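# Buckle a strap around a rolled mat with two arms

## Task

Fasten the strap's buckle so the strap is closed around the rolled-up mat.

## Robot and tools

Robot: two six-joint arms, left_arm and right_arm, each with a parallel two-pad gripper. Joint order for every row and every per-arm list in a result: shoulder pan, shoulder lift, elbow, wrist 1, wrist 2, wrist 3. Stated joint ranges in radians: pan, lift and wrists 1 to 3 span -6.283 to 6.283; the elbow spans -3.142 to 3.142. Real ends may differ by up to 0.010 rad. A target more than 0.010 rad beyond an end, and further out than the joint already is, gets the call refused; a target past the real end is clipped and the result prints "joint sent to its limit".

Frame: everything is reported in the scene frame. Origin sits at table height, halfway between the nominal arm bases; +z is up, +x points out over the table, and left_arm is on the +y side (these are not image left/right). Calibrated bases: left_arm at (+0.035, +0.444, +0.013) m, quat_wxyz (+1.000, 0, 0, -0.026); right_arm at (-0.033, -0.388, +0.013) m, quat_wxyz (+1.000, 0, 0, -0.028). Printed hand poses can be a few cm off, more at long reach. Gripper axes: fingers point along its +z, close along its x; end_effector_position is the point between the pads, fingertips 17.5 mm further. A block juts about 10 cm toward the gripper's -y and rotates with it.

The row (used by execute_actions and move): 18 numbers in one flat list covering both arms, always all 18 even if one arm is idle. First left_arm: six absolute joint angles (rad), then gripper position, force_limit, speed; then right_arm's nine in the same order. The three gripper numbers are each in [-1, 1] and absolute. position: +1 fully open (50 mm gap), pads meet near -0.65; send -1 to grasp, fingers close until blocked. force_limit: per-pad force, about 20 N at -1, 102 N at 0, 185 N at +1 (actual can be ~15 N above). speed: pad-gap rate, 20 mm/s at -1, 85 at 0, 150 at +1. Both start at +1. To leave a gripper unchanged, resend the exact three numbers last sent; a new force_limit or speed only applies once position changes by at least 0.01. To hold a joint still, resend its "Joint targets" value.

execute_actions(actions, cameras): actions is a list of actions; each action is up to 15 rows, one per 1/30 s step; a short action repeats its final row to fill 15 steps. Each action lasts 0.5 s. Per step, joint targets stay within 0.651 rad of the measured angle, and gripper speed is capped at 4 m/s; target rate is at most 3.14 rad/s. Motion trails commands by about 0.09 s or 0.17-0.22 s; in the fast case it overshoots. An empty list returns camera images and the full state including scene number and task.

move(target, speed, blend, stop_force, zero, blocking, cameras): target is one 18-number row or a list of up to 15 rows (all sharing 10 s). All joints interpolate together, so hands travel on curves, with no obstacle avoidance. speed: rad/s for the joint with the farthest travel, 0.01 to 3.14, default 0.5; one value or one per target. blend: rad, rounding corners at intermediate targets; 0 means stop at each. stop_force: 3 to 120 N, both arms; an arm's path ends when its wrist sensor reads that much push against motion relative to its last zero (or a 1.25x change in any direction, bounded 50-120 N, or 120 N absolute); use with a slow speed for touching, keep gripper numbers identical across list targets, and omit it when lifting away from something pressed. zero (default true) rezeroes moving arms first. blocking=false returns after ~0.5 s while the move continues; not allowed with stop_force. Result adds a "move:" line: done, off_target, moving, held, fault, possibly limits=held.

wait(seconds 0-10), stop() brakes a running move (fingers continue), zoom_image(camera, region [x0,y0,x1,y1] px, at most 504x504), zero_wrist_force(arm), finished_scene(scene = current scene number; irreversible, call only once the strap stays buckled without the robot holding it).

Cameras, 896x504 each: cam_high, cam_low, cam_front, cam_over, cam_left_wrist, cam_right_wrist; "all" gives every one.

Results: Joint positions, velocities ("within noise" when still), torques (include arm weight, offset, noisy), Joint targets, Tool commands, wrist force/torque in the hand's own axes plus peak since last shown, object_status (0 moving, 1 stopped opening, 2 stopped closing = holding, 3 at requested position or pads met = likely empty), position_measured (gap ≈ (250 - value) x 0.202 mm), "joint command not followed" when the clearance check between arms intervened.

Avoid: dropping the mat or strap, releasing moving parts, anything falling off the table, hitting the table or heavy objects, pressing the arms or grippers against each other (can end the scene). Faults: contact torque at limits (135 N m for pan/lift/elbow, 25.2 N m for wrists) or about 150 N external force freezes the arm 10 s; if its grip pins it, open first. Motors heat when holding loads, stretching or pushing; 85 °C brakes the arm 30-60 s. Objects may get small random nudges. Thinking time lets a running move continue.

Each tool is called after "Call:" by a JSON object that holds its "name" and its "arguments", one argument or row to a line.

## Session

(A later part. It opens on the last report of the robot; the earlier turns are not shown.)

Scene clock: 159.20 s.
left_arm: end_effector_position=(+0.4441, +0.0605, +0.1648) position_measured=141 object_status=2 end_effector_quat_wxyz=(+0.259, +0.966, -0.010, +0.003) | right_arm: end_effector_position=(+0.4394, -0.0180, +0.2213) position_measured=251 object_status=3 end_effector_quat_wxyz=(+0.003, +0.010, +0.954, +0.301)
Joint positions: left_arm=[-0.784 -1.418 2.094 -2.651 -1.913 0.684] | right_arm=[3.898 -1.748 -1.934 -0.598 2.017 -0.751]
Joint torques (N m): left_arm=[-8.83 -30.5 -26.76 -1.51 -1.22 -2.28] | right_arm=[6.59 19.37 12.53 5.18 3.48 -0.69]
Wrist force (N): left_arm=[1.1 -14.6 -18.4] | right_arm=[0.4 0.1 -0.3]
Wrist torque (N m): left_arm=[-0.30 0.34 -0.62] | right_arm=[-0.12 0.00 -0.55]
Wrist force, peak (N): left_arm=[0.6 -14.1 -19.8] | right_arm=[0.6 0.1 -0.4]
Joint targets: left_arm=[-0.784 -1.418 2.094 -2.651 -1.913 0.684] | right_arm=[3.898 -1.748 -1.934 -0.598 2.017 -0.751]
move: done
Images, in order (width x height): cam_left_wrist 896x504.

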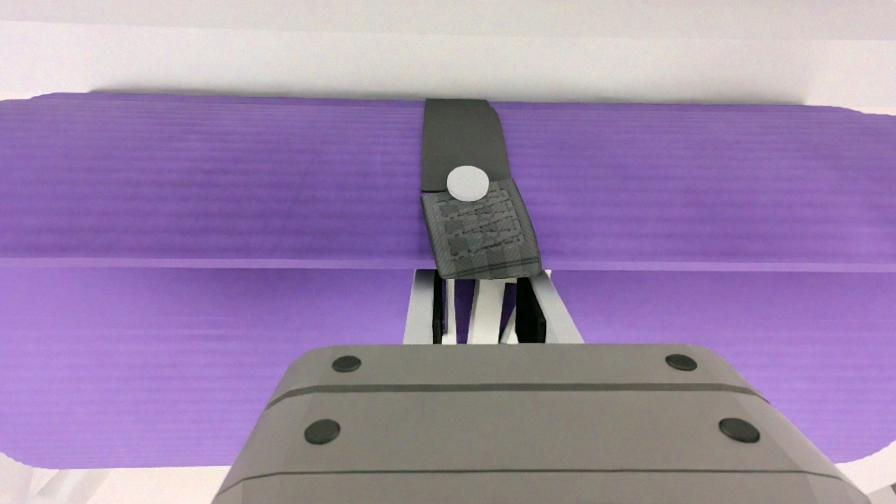

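Call:
{"name": "move", "arguments": {
  "target": [
    [-0.8612,-1.4308,1.9497,-2.3701,-1.7814,0.648,-1,-0.8,0,3.8979,-1.7480,-1.9340,-0.5976,2.0165,-0.7510,-1,-0.7,0],
    [-0.9381,-1.3741,1.7888,-2.1168,-1.6565,0.5952,-1,-0.8,0,3.8979,-1.7480,-1.9340,-0.5976,2.0165,-0.7510,-1,-0.7,0]
  ],
  "speed": 0.2,
  "blend": [0.05,0],
  "cameras": ["cam_left_wrist","cam_right_wrist","cam_over","cam_front"]
}}

Call:
{"name": "zoom_image", "arguments": {
  "camera": "cam_left_wrist",
  "region": [300, 150, 700, 350]
}}

Call:
{"name": "zoom_image", "arguments": {
  "camera": "cam_right_wrist",
  "region": [280, 80, 680, 330]
}}

Call:
{"name": "zoom_image", "arguments": {
  "camera": "cam_front",
  "region": [270, 100, 550, 300]
}}

Scene clock: 171.27 s.
left_arm: end_effector_position=(+0.4434, +0.0241, +0.1911) position_measured=251 object_status=3 end_effector_quat_wxyz=(+0.078, +0.997, -0.010, +0.001) | right_arm: end_effector_position=(+0.4394, -0.0180, +0.2213) position_measured=251 object_status=3 end_effector_quat_wxyz=(+0.003, +0.010, +0.954, +0.301)
Joint positions: left_arm=[-0.938 -1.374 1.789 -2.117 -1.656 0.595] | right_arm=[3.898 -1.748 -1.934 -0.598 2.017 -0.751]
Joint torques (N m): left_arm=[10.69 -44.38 -19.11 -5.25 -1.9 2.57] | right_arm=[6.11 19.66 12.47 5.08 3.44 -0.56]
Wrist force (N): left_arm=[-0.8 -1.8 1.7] | right_arm=[0.4 -0.1 -0.4]
Wrist torque (N m): left_arm=[-0.17 0.00 -0.18] | right_arm=[-0.14 0.00 -0.55]
Wrist force, peak (N): left_arm=[-22.3 -31.7 -55.9] | right_arm=[0.6 -0.1 -0.7]
Joint targets: left_arm=[-0.938 -1.374 1.789 -2.117 -1.657 0.595] | right_arm=[3.898 -1.748 -1.934 -0.598 2.017 -0.751]
move: done
Images, in order (width x height): cam_front 896x504, cam_over 896x504, cam_left_wrist 896x504, cam_right_wrist 896x504.

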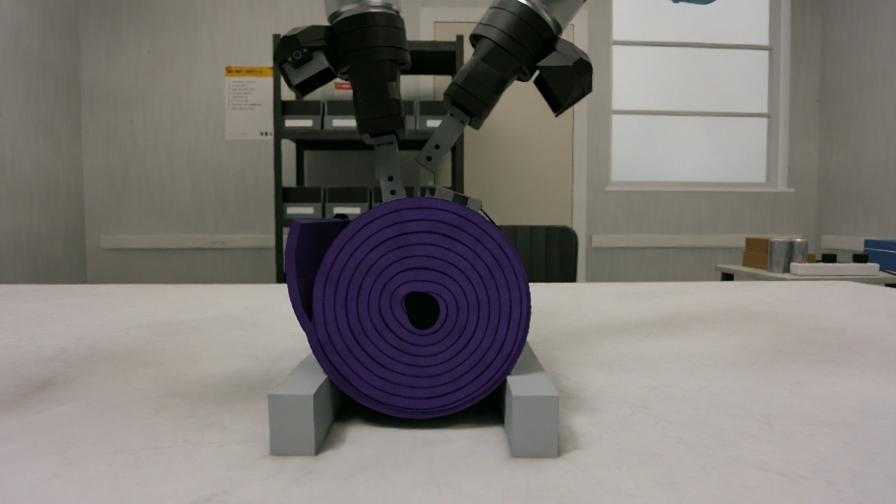

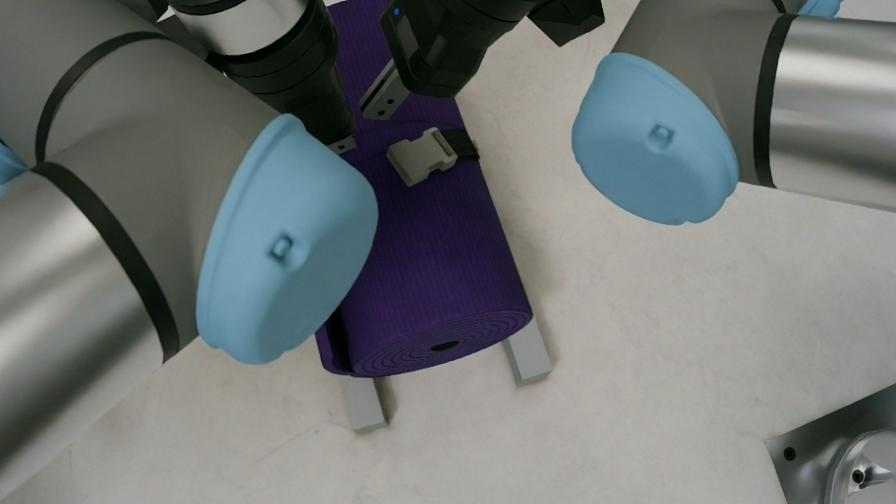

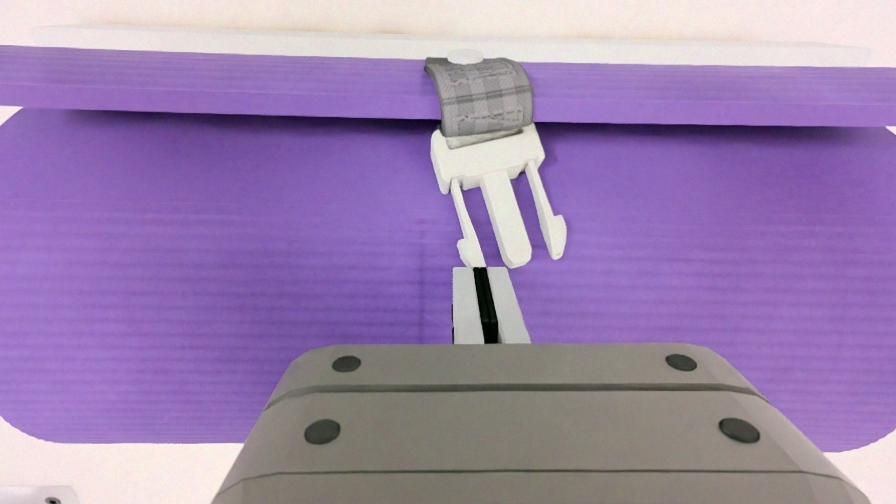

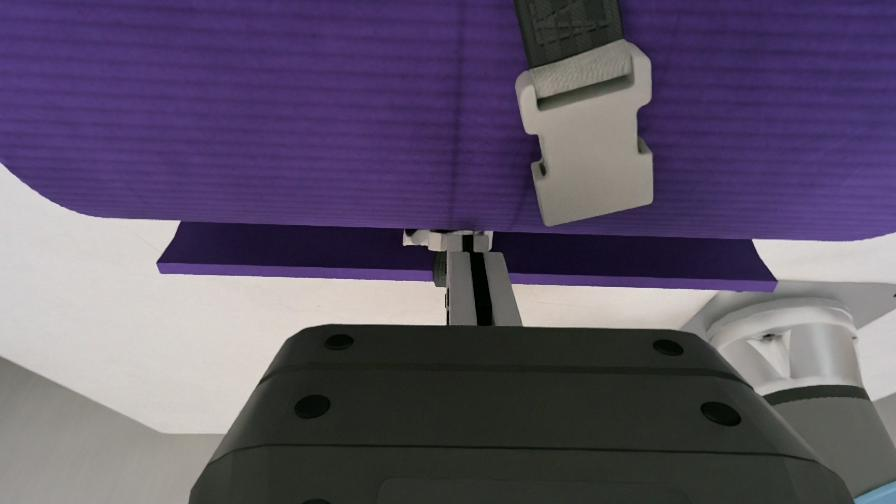

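Scaled by 1.260.

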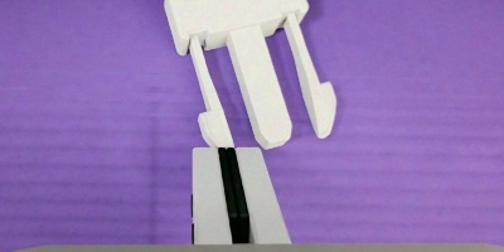

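Scaled by 1.260.

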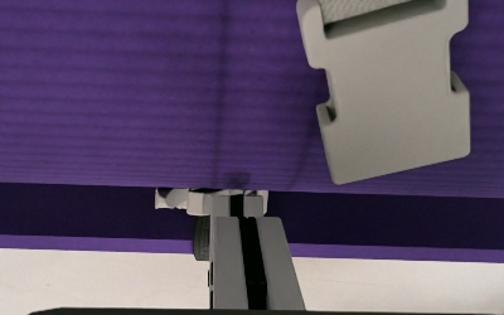

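Scaled by 1.800.

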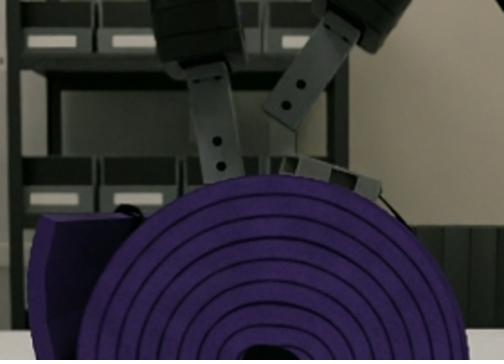

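Call:
{"name": "move", "arguments": {
  "target": [
    [-0.90,-1.48,1.86,-2.18,-1.70,0.59,-1,-0.8,0,3.8979,-1.7480,-1.9340,-0.5976,2.0165,-0.7510,-1,-0.7,0],
    [-0.7559,-1.4533,2.0701,-2.5830,-1.9237,0.5716,1,-0.7,0.5,3.8979,-1.7480,-1.9340,-0.5976,2.0165,-0.7510,-1,-0.7,0]
  ],
  "speed": 0.4,
  "blend": [0.05,0],
  "cameras": ["cam_left_wrist","cam_right_wrist"]
}}

Call:
{"name": "zoom_image", "arguments": {
  "camera": "cam_left_wrist",
  "region": [300, 150, 700, 350]
}}

Call:
{"name": "zoom_image", "arguments": {
  "camera": "cam_right_wrist",
  "region": [330, 180, 630, 330]
}}

Scene clock: 194.63 s.
left_arm: end_effector_position=(+0.4507, +0.0724, +0.1844) position_measured=3 object_status=3 end_effector_quat_wxyz=(+0.258, +0.964, +0.058, -0.016) | right_arm: end_effector_position=(+0.4394, -0.0180, +0.2213) position_measured=251 object_status=3 end_effector_quat_wxyz=(+0.003, +0.010, +0.954, +0.301)
Joint positions: left_arm=[-0.756 -1.453 2.07 -2.583 -1.924 0.572] | right_arm=[3.898 -1.748 -1.934 -0.598 2.017 -0.751]
Joint torques (N m): left_arm=[-10.25 -38.25 -16.68 -6.17 -2.63 2.4] | right_arm=[6.66 19.38 12.25 5.13 3.4 -0.6]
Wrist force (N): left_arm=[-1.1 -2.5 2.0] | right_arm=[0.3 0.1 -0.5]
Wrist torque (N m): left_arm=[-0.28 0.08 -0.25] | right_arm=[-0.12 0.03 -0.55]
Wrist force, peak (N): left_arm=[-0.8 -3.9 2.4] | right_arm=[0.4 0.1 -0.8]
Joint targets: left_arm=[-0.756 -1.453 2.070 -2.583 -1.924 0.572] | right_arm=[3.898 -1.748 -1.934 -0.598 2.017 -0.751]
move: done
Images, in order (width x height): cam_left_wrist 896x504, cam_right_wrist 896x504.

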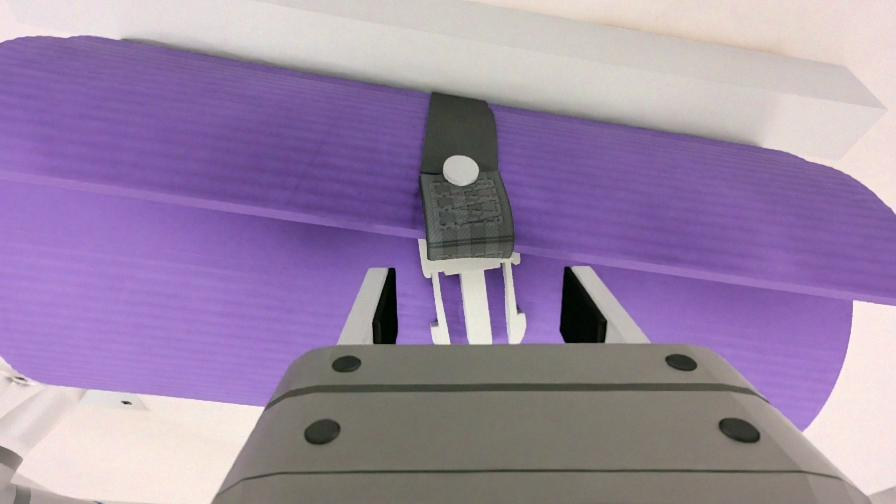

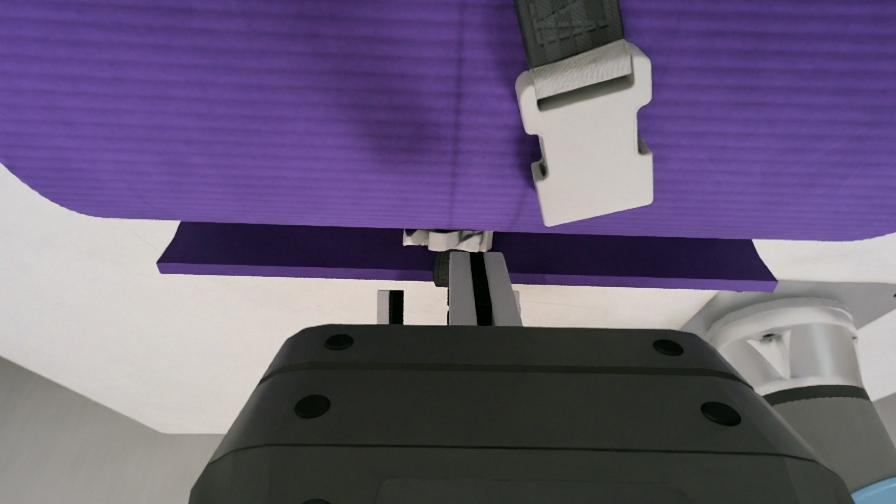

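Scaled by 1.260.

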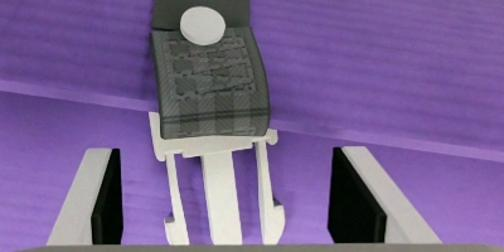

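Scaled by 1.680.

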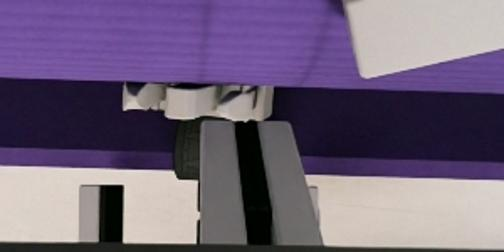

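Call:
{"name": "move", "arguments": {
  "target": [-0.7775,-1.4057,2.0849,-2.6526,-1.9152,0.5505,1,-0.7,0.5,3.8979,-1.7480,-1.9340,-0.5976,2.0165,-0.7510,-1,-0.7,0],
  "speed": 0.07,
  "stop_force": 9,
  "cameras": ["cam_left_wrist"]
}}

Call:
{"name": "zoom_image", "arguments": {
  "camera": "cam_left_wrist",
  "region": [300, 150, 700, 350]
}}

Scene clock: 203.40 s.
left_arm: end_effector_position=(+0.4501, +0.0670, +0.1755) position_measured=3 object_status=3 end_effector_quat_wxyz=(+0.258, +0.964, +0.058, -0.015) | right_arm: end_effector_position=(+0.4394, -0.0180, +0.2213) position_measured=251 object_status=3 end_effector_quat_wxyz=(+0.003, +0.010, +0.954, +0.301)
Joint positions: left_arm=[-0.765 -1.433 2.076 -2.612 -1.92 0.563] | right_arm=[3.898 -1.748 -1.934 -0.598 2.017 -0.751]
Joint torques (N m): left_arm=[10.62 -21.6 -22.32 -4.11 -2.32 2.33] | right_arm=[6.58 19.19 12.7 5.01 3.5 -0.52]
Wrist force (N): left_arm=[-0.7 2.5 -7.3] | right_arm=[0.6 0.1 -0.5]
Wrist torque (N m): left_arm=[-0.20 0.33 -0.16] | right_arm=[-0.13 -0.02 -0.55]
Wrist force, peak (N): left_arm=[-1.3 6.3 -13.6] | right_arm=[0.5 0.1 -0.7]
Joint targets: left_arm=[-0.765 -1.433 2.076 -2.612 -1.920 0.563] | right_arm=[3.898 -1.748 -1.934 -0.598 2.017 -0.751]
move: contact (left_arm); left_arm: the wrist 1 is farthest, 0.040 rad from its target
Images, in order (width x height): cam_left_wrist 896x504.

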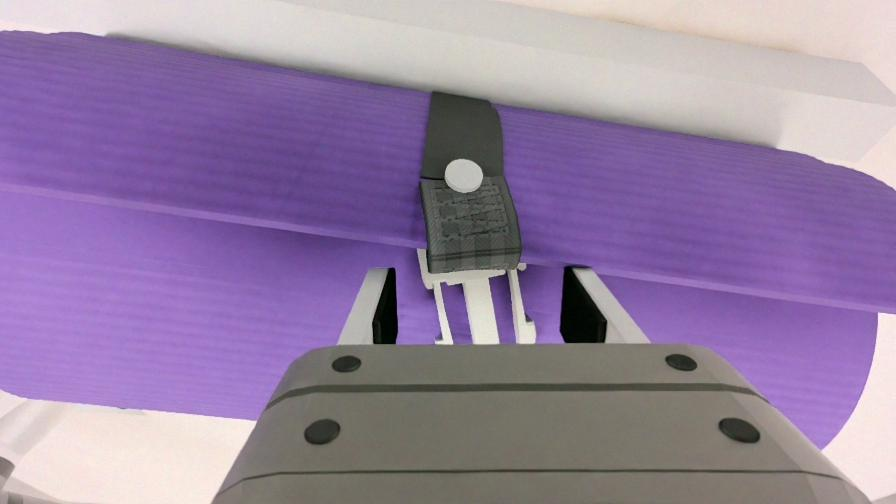

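Scaled by 1.260.

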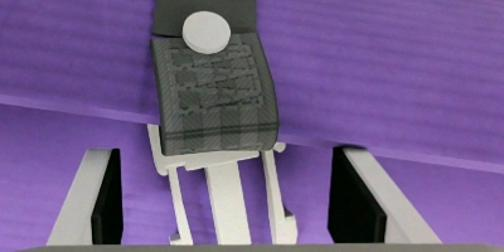

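Call:
{"name": "move", "arguments": {
  "target": [
    [-0.7620,-1.4400,2.0740,-2.6020,-1.9210,0.5600,1,-0.7,0.5,3.8979,-1.7480,-1.9340,-0.5976,2.0165,-0.7510,-1,-0.7,0]
  ],
  "speed": 0.1
}}

Call:
{"name": "move", "arguments": {
  "target": [-0.7800,-1.4036,2.0804,-2.6511,-1.9142,0.5480,1,-0.7,0.5,3.8979,-1.7480,-1.9340,-0.5976,2.0165,-0.7510,-1,-0.7,0],
  "speed": 0.06,
  "stop_force": 18,
  "cameras": ["cam_left_wrist"]
}}

Call:
{"name": "zoom_image", "arguments": {
  "camera": "cam_left_wrist",
  "region": [300, 150, 700, 350]
}}

Scene clock: 212.47 s.
left_arm: end_effector_position=(+0.4504, +0.0689, +0.1784) position_measured=3 object_status=3 end_effector_quat_wxyz=(+0.258, +0.964, +0.061, -0.016) | right_arm: end_effector_position=(+0.4394, -0.0180, +0.2213) position_measured=251 object_status=3 end_effector_quat_wxyz=(+0.003, +0.010, +0.954, +0.301)
Joint positions: left_arm=[-0.762 -1.44 2.074 -2.602 -1.921 0.56] | right_arm=[3.898 -1.748 -1.934 -0.598 2.017 -0.751]
Joint torques (N m): left_arm=[6.47 -30.1 -26.43 -3.38 -2.51 -2.15] | right_arm=[6.58 19.71 12.34 5.09 3.47 -0.39]
Wrist force (N): left_arm=[-1.0 -2.9 2.3] | right_arm=[0.3 0.0 -0.5]
Wrist torque (N m): left_arm=[-0.34 0.07 -0.25] | right_arm=[-0.12 0.01 -0.56]
Wrist force, peak (N): left_arm=[-0.9 2.7 -7.7] | right_arm=[0.5 0.3 -0.7]
Joint targets: left_arm=[-0.762 -1.440 2.074 -2.602 -1.921 0.560] | right_arm=[3.898 -1.748 -1.934 -0.598 2.017 -0.751]
move: done

Scene clock: 213.80 s.
left_arm: end_effector_position=(+0.4501, +0.0651, +0.1737) position_measured=3 object_status=3 end_effector_quat_wxyz=(+0.259, +0.964, +0.060, -0.016) | right_arm: end_effector_position=(+0.4394, -0.0180, +0.2213) position_measured=251 object_status=3 end_effector_quat_wxyz=(+0.003, +0.010, +0.954, +0.301)
Joint positions: left_arm=[-0.768 -1.428 2.076 -2.618 -1.919 0.556] | right_arm=[3.898 -1.748 -1.934 -0.598 2.017 -0.751]
Joint torques (N m): left_arm=[10.28 -13.56 -17.74 -1.4 -1.81 2.25] | right_arm=[6.24 19.69 12.8 5.13 3.45 -0.37]
Wrist force (N): left_arm=[-1.1 8.0 -17.1] | right_arm=[0.4 0.0 -0.5]
Wrist torque (N m): left_arm=[-0.11 0.65 0.01] | right_arm=[-0.13 0.00 -0.56]
Wrist force, peak (N): left_arm=[-2.4 12.2 -24.5] | right_arm=[0.4 0.0 -0.7]
Joint targets: left_arm=[-0.768 -1.428 2.076 -2.618 -1.919 0.556] | right_arm=[3.898 -1.748 -1.934 -0.598 2.017 -0.751]
move: contact (left_arm); left_arm: the wrist 1 is farthest, 0.033 rad from its target
Images, in order (width x height): cam_left_wrist 896x504.

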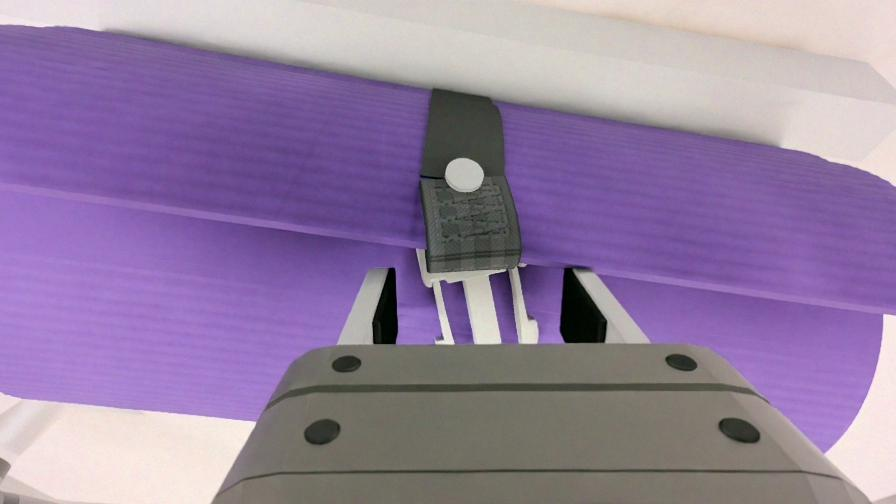

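Scaled by 1.260.

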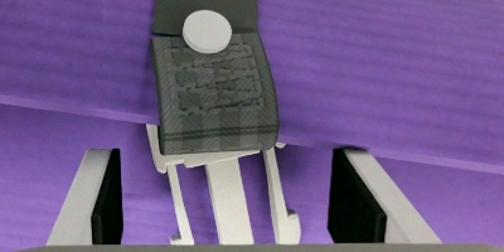

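Call:
{"name": "move", "arguments": {
  "target": [
    [-0.7620,-1.4400,2.0740,-2.6020,-1.9210,0.5600,1,-0.6,-0.6,3.8979,-1.7480,-1.9340,-0.5976,2.0165,-0.7510,-1,-0.6,-0.6],
    [-0.7709,-1.4643,2.0787,-2.5856,-1.9178,0.697,1,-0.6,-0.6,3.8979,-1.7480,-1.9340,-0.5976,2.0165,-0.7510,-1,-0.6,-0.6]
  ],
  "speed": 0.3,
  "blend": 0.005,
  "cameras": ["cam_high","cam_left_wrist","cam_over","cam_front"]
}}

Scene clock: 252.97 s.
left_arm: end_effector_position=(+0.4440, +0.0694, +0.1862) position_measured=3 object_status=3 end_effector_quat_wxyz=(+0.259, +0.966, -0.010, +0.003) | right_arm: end_effector_position=(+0.4394, -0.0180, +0.2213) position_measured=251 object_status=3 end_effector_quat_wxyz=(+0.003, +0.010, +0.954, +0.301)
Joint positions: left_arm=[-0.771 -1.464 2.079 -2.585 -1.918 0.697] | right_arm=[3.898 -1.748 -1.934 -0.598 2.017 -0.751]
Joint torques (N m): left_arm=[7.6 -21.18 -22.54 -6.12 -0.02 -1.21] | right_arm=[5.8 20.03 13.26 5.08 3.54 -0.41]
Wrist force (N): left_arm=[-1.0 -3.1 2.1] | right_arm=[0.3 0.0 -0.6]
Wrist torque (N m): left_arm=[-0.38 0.06 -0.24] | right_arm=[-0.13 0.01 -0.55]
Wrist force, peak (N): left_arm=[-2.1 8.7 -18.3] | right_arm=[0.7 0.1 -0.5]
Joint targets: left_arm=[-0.771 -1.464 2.079 -2.586 -1.918 0.697] | right_arm=[3.898 -1.748 -1.934 -0.598 2.017 -0.751]
move: done; blend cut to 0 rad at target 1
Images, in order (width x height): cam_high 896x504, cam_front 896x504, cam_over 896x504, cam_left_wrist 896x504.

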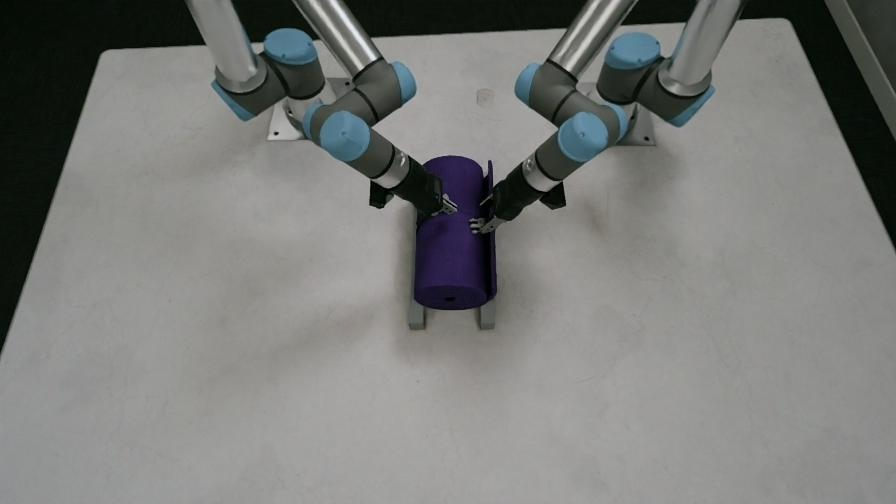

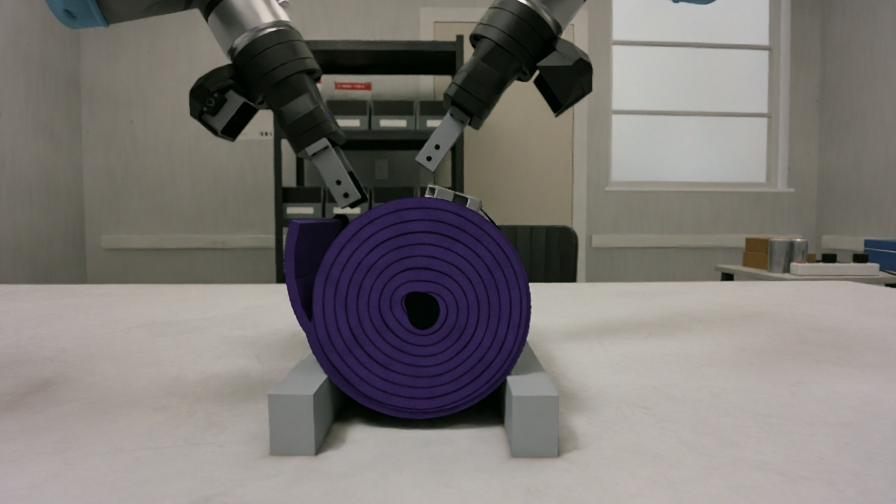

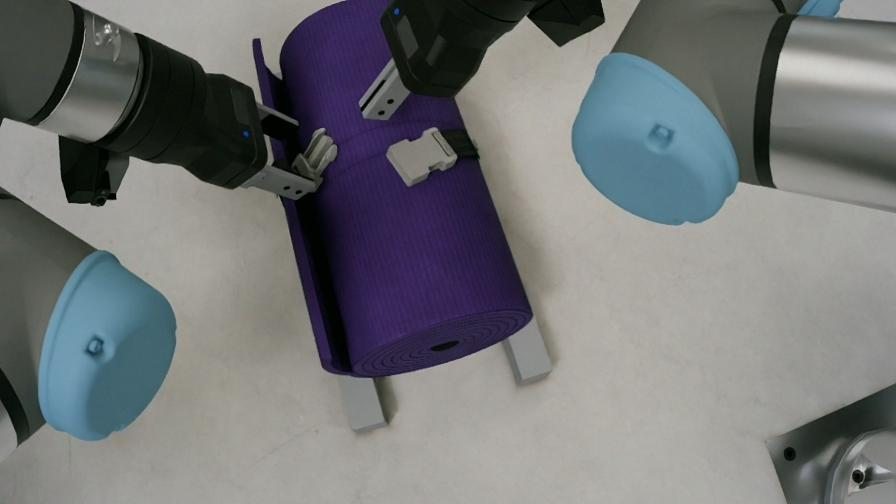

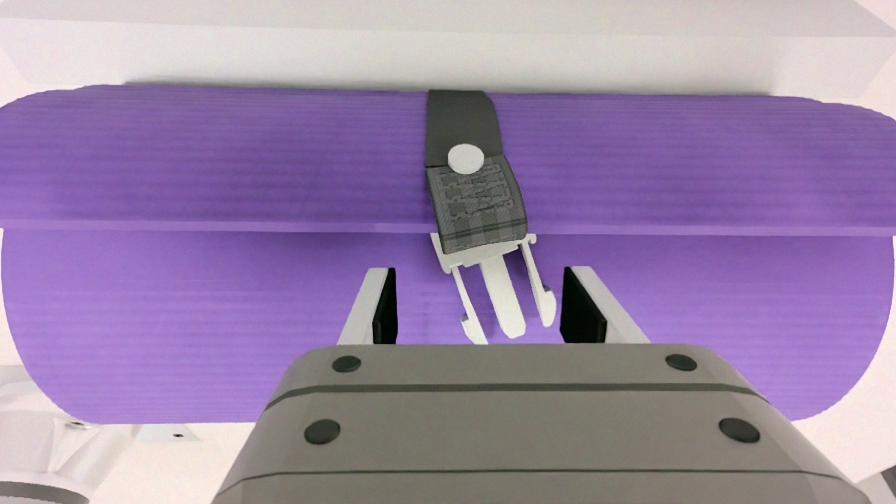

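Call:
{"name": "move", "arguments": {
  "target": [
    [-0.7546,-1.5089,2.0693,-2.5262,-1.9242,0.713,1,-0.6,-0.6,3.8979,-1.7480,-1.9340,-0.5976,2.0165,-0.7510,-1,-0.6,-0.6],
    [-0.6767,-1.3481,1.9186,-2.509,-1.9536,0.7699,-1,-0.6,-0.3,3.8979,-1.7480,-1.9340,-0.5976,2.0165,-0.7510,-1,-0.6,-0.6],
    [-0.6930,-1.3035,1.9280,-2.5684,-1.9472,0.7539,-1,-0.6,-0.3,3.8979,-1.7480,-1.9340,-0.5976,2.0165,-0.7510,-1,-0.6,-0.6],
    [-0.7504,-1.3761,2.0289,-2.6172,-1.9257,0.6967,-1,-0.6,-0.3,3.8979,-1.7480,-1.9340,-0.5976,2.0165,-0.7510,-1,-0.6,-0.6]
  ],
  "speed": [0.3,0.3,0.15,0.12],
  "blend": [0.02,0,0.002,0],
  "cameras": ["cam_left_wrist","cam_over"]
}}

Scene clock: 268.53 s.
left_arm: end_effector_position=(+0.4688, +0.0573, +0.1679) position_measured=251 object_status=3 end_effector_quat_wxyz=(+0.259, +0.966, +0.000, +0.000) | right_arm: end_effector_position=(+0.4394, -0.0180, +0.2213) position_measured=251 object_status=3 end_effector_quat_wxyz=(+0.003, +0.010, +0.954, +0.301)
Joint positions: left_arm=[-0.751 -1.376 2.029 -2.618 -1.925 0.696] | right_arm=[3.898 -1.748 -1.934 -0.598 2.017 -0.751]
Joint torques (N m): left_arm=[11.28 -27.57 -27.37 -1.09 -2.09 2.39] | right_arm=[6.5 19.81 13.03 5.16 3.52 -0.15]
Wrist force (N): left_arm=[-1.1 -2.9 2.1] | right_arm=[0.5 0.0 -0.5]
Wrist torque (N m): left_arm=[-0.34 0.08 -0.26] | right_arm=[-0.14 -0.01 -0.56]
Wrist force, peak (N): left_arm=[-1.1 -3.3 3.7] | right_arm=[0.6 0.1 -0.7]
Joint targets: left_arm=[-0.750 -1.376 2.029 -2.617 -1.926 0.697] | right_arm=[3.898 -1.748 -1.934 -0.598 2.017 -0.751]
move: done
Images, in order (width x height): cam_over 896x504, cam_left_wrist 896x504.

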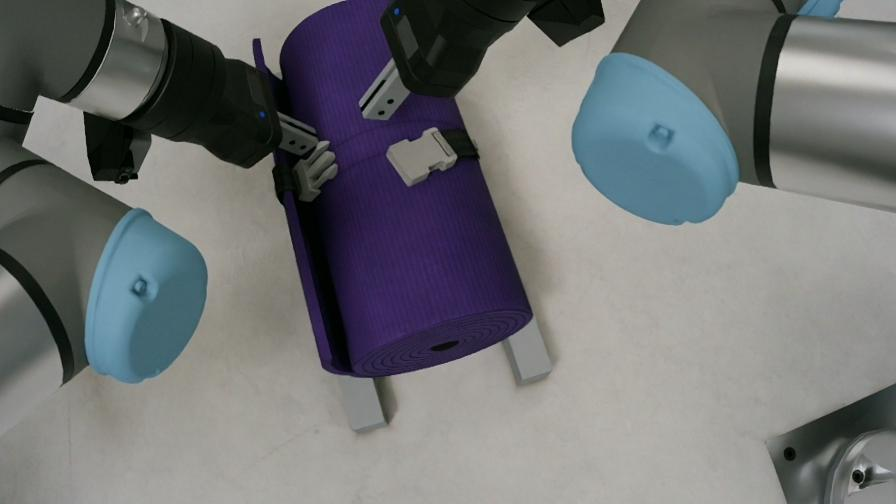

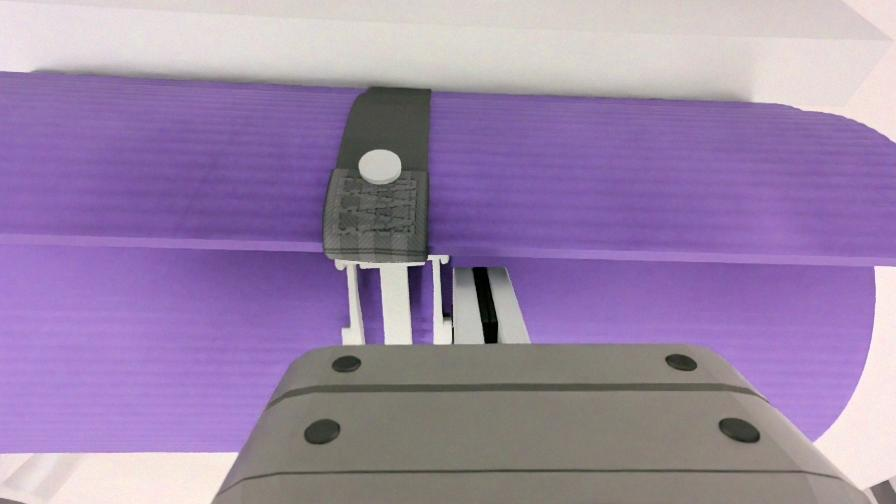

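Call:
{"name": "move", "arguments": {
  "target": [
    [-0.7341,-1.4207,2.0195,-2.5578,-1.932,0.7127,-1,-0.6,-0.3,3.8979,-1.7480,-1.9340,-0.5976,2.0165,-0.7510,-1,-0.6,-0.6],
    [-0.7546,-1.5089,2.0693,-2.5262,-1.9242,0.713,1,-0.6,0.5,3.8979,-1.7480,-1.9340,-0.5976,2.0165,-0.7510,-1,-0.6,-0.6],
    [-0.7709,-1.4643,2.0787,-2.5856,-1.9178,0.697,1,-0.6,0.5,3.8979,-1.7480,-1.9340,-0.5976,2.0165,-0.7510,-1,-0.6,-0.6]
  ],
  "speed": [0.12,0.3,0.25],
  "blend": [0.01,0,0],
  "cameras": ["cam_left_wrist","cam_over","cam_front"]
}}

Call:
{"name": "zoom_image", "arguments": {
  "camera": "cam_left_wrist",
  "region": [330, 200, 630, 360]
}}

Call:
{"name": "zoom_image", "arguments": {
  "camera": "cam_front",
  "region": [270, 130, 490, 260]
}}

Scene clock: 276.10 s.
left_arm: end_effector_position=(+0.4441, +0.0693, +0.1861) position_measured=3 object_status=3 end_effector_quat_wxyz=(+0.259, +0.966, -0.010, +0.003) | right_arm: end_effector_position=(+0.4394, -0.0180, +0.2213) position_measured=251 object_status=3 end_effector_quat_wxyz=(+0.003, +0.010, +0.954, +0.301)
Joint positions: left_arm=[-0.771 -1.464 2.079 -2.586 -1.918 0.697] | right_arm=[3.898 -1.748 -1.934 -0.598 2.017 -0.751]
Joint torques (N m): left_arm=[10.87 -36.7 -26.93 -1.03 -0.97 2.13] | right_arm=[5.98 19.25 12.9 5.09 3.48 0.01]
Wrist force (N): left_arm=[-1.0 -3.2 2.2] | right_arm=[0.4 -0.1 -0.4]
Wrist torque (N m): left_arm=[-0.39 0.07 -0.24] | right_arm=[-0.14 0.01 -0.56]
Wrist force, peak (N): left_arm=[-1.1 -3.2 2.9] | right_arm=[0.5 0.1 -0.7]
Joint targets: left_arm=[-0.771 -1.464 2.079 -2.586 -1.918 0.697] | right_arm=[3.898 -1.748 -1.934 -0.598 2.017 -0.751]
move: done
Images, in order (width x height): cam_front 896x504, cam_over 896x504, cam_left_wrist 896x504.

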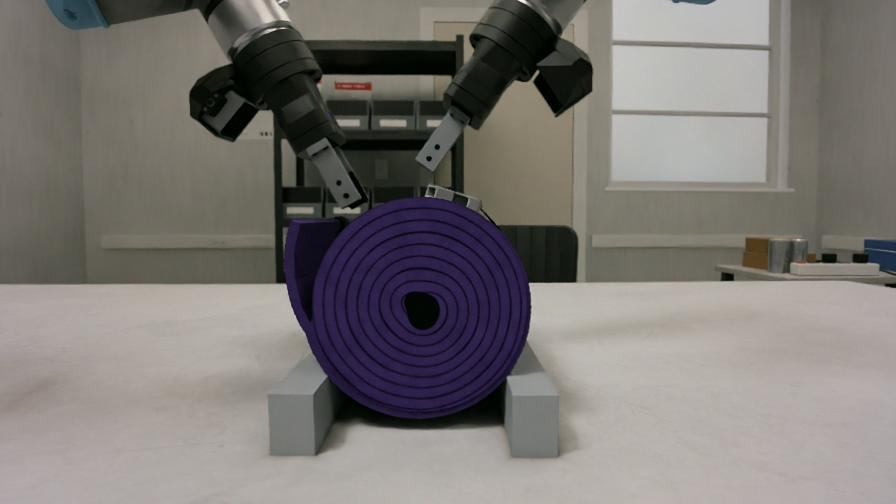

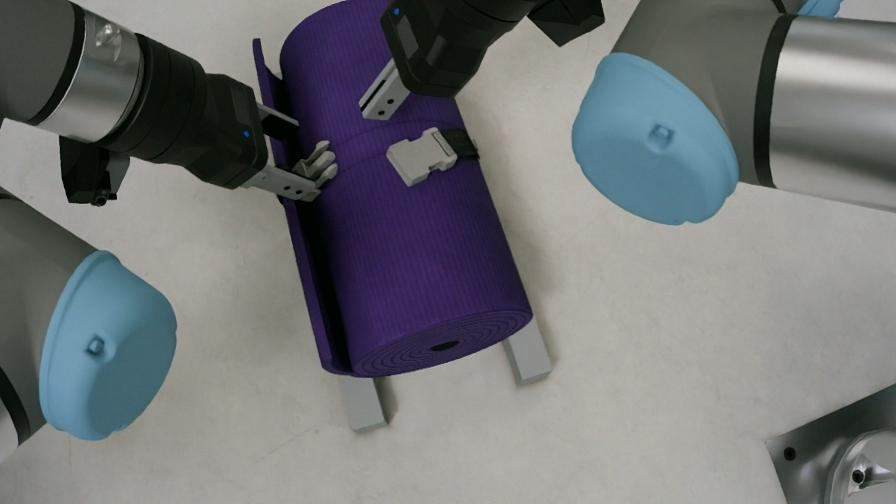

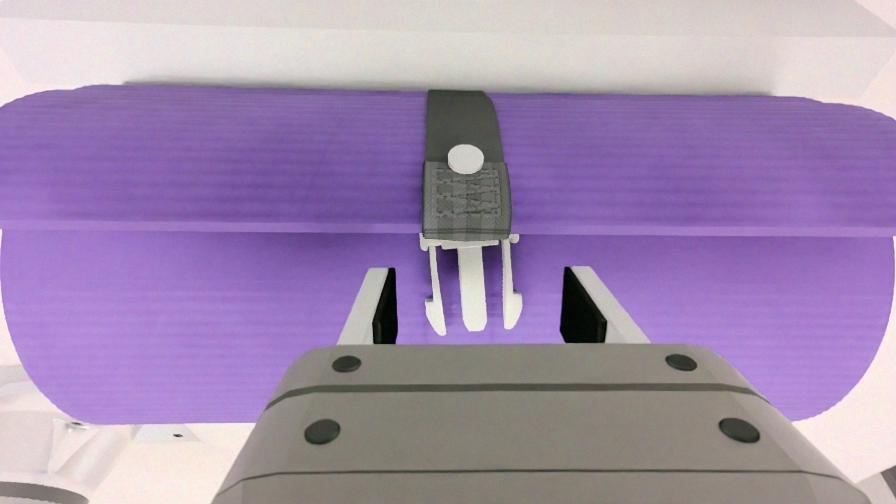

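Scaled by 1.680.

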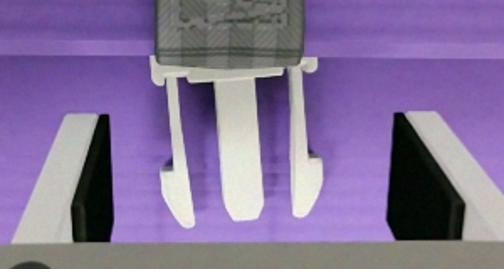

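Scaled by 2.291.

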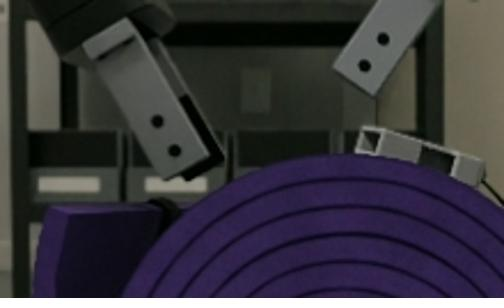

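Call:
{"name": "move", "arguments": {
  "target": [-0.7841,-1.4181,2.0940,-2.6515,-1.9126,0.6840,1,-0.6,0.5,3.8979,-1.7480,-1.9340,-0.5976,2.0165,-0.7510,-1,-0.6,-0.6],
  "speed": 0.06,
  "stop_force": 8,
  "cameras": ["cam_left_wrist","cam_over","cam_front"]
}}

Call:
{"name": "zoom_image", "arguments": {
  "camera": "cam_left_wrist",
  "region": [330, 200, 630, 360]
}}

Call:
{"name": "zoom_image", "arguments": {
  "camera": "cam_over",
  "region": [240, 90, 480, 220]
}}

Scene clock: 293.10 s.
left_arm: end_effector_position=(+0.4441, +0.0604, +0.1648) position_measured=3 object_status=3 end_effector_quat_wxyz=(+0.259, +0.966, -0.010, +0.003) | right_arm: end_effector_position=(+0.4394, -0.0180, +0.2213) position_measured=251 object_status=3 end_effector_quat_wxyz=(+0.003, +0.010, +0.954, +0.301)
Joint positions: left_arm=[-0.784 -1.418 2.094 -2.651 -1.913 0.684] | right_arm=[3.898 -1.748 -1.934 -0.598 2.017 -0.751]
Joint torques (N m): left_arm=[9.6 -39.25 -27.06 -1.11 -2.3 2.31] | right_arm=[6.21 19.32 13.36 5.11 3.53 -0.12]
Wrist force (N): left_arm=[-1.0 -2.8 1.9] | right_arm=[0.3 0.0 -0.5]
Wrist torque (N m): left_arm=[-0.34 0.05 -0.23] | right_arm=[-0.14 0.03 -0.55]
Wrist force, peak (N): left_arm=[-1.2 -3.2 2.1] | right_arm=[0.4 0.3 -0.7]
Joint targets: left_arm=[-0.784 -1.418 2.094 -2.651 -1.913 0.684] | right_arm=[3.898 -1.748 -1.934 -0.598 2.017 -0.751]
move: done
Images, in order (width x height): cam_front 896x504, cam_over 896x504, cam_left_wrist 896x504.

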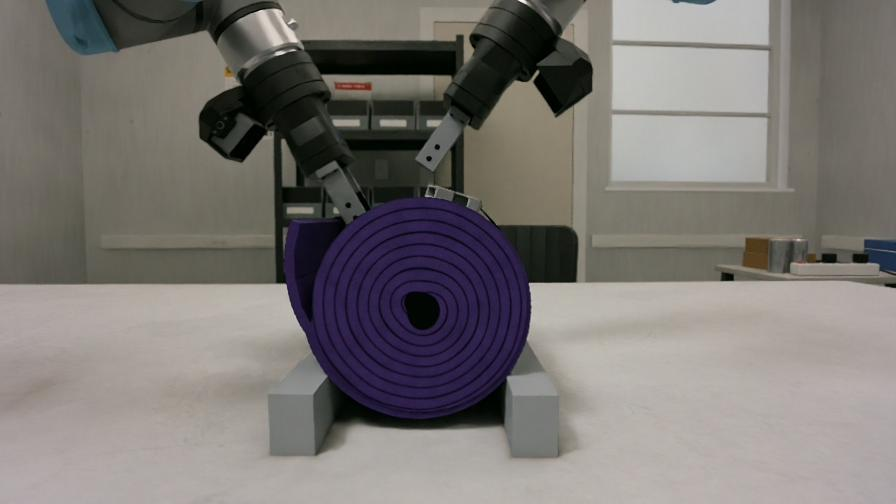

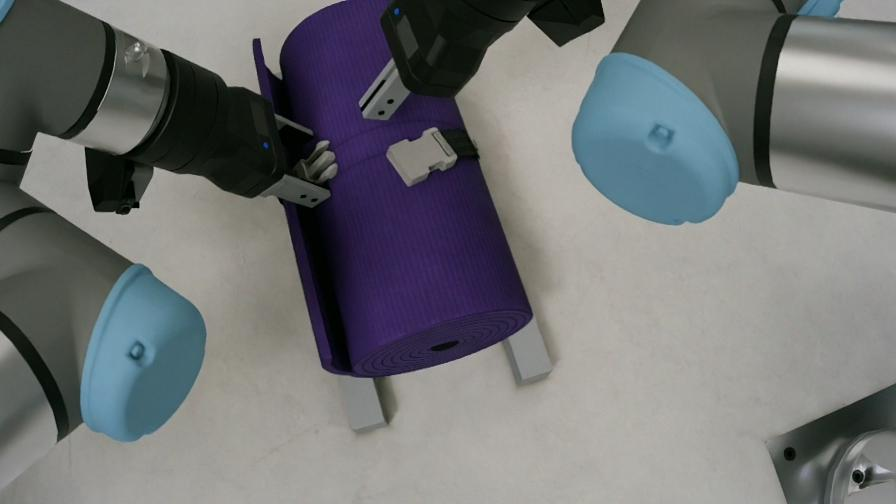

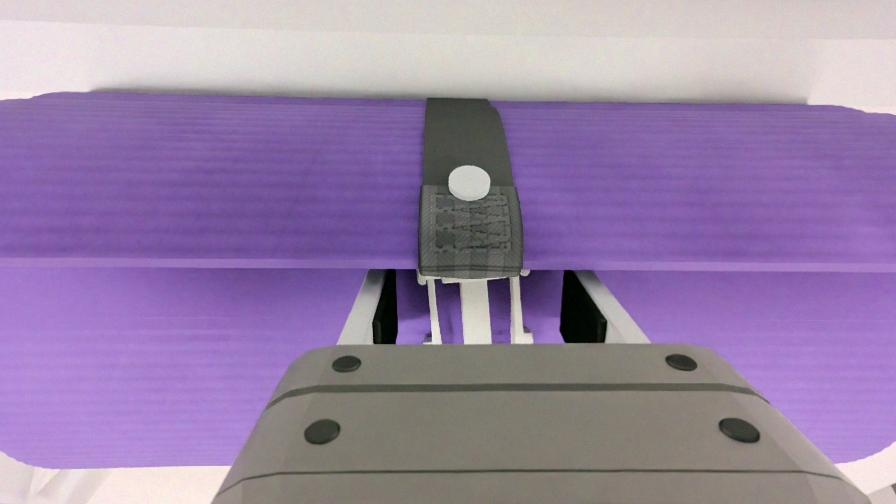

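Scaled by 1.680.

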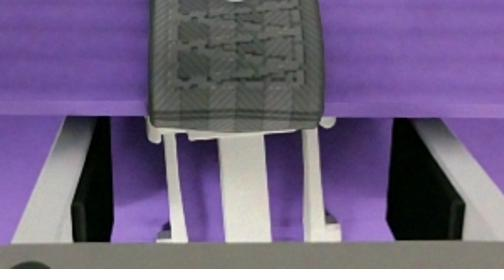

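Scaled by 2.100.

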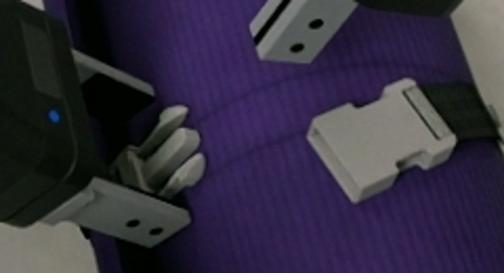

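Call:
{"name": "move", "arguments": {
  "target": [-0.7841,-1.4181,2.0940,-2.6515,-1.9126,0.6840,-1,-0.6,-0.9,3.8979,-1.7480,-1.9340,-0.5976,2.0165,-0.7510,-1,-0.6,-0.6],
  "speed": 0.06,
  "cameras": ["cam_left_wrist","cam_over"]
}}

Call:
{"name": "zoom_image", "arguments": {
  "camera": "cam_left_wrist",
  "region": [330, 200, 630, 360]
}}

Scene clock: 297.93 s.
left_arm: end_effector_position=(+0.4441, +0.0605, +0.1649) position_measured=177 object_status=2 end_effector_quat_wxyz=(+0.259, +0.966, -0.010, +0.003) | right_arm: end_effector_position=(+0.4394, -0.0180, +0.2213) position_measured=251 object_status=3 end_effector_quat_wxyz=(+0.003, +0.010, +0.954, +0.301)
Joint positions: left_arm=[-0.784 -1.418 2.094 -2.651 -1.913 0.684] | right_arm=[3.898 -1.748 -1.934 -0.598 2.017 -0.751]
Joint torques (N m): left_arm=[-28.12 3.35 -20.54 -7.33 -1.72 2.31] | right_arm=[5.84 19.73 13.09 5.04 3.43 0.1]
Wrist force (N): left_arm=[-28.4 -38.8 -76.0] | right_arm=[0.3 0.0 -0.4]
Wrist torque (N m): left_arm=[-0.79 0.61 -0.51] | right_arm=[-0.14 0.02 -0.55]
Wrist force, peak (N): left_arm=[-28.4 -38.8 -76.0] | right_arm=[0.4 0.2 -0.7]
Joint targets: left_arm=[-0.784 -1.418 2.094 -2.651 -1.913 0.684] | right_arm=[3.898 -1.748 -1.934 -0.598 2.017 -0.751]
move: done
Images, in order (width x height): cam_over 896x504, cam_left_wrist 896x504.

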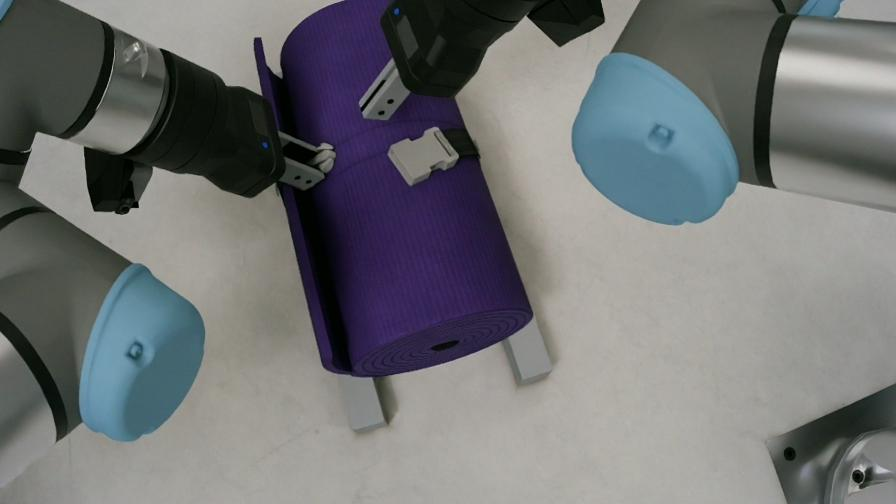

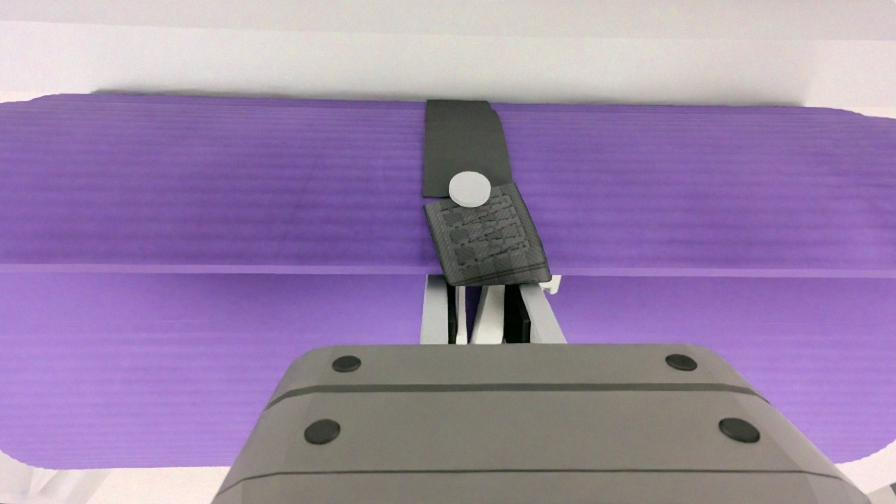

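Scaled by 1.680.

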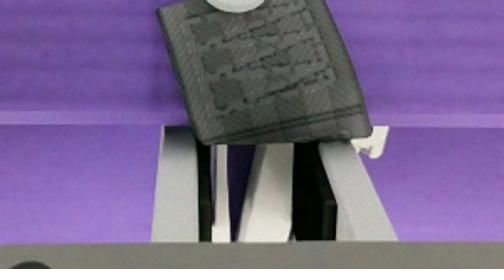

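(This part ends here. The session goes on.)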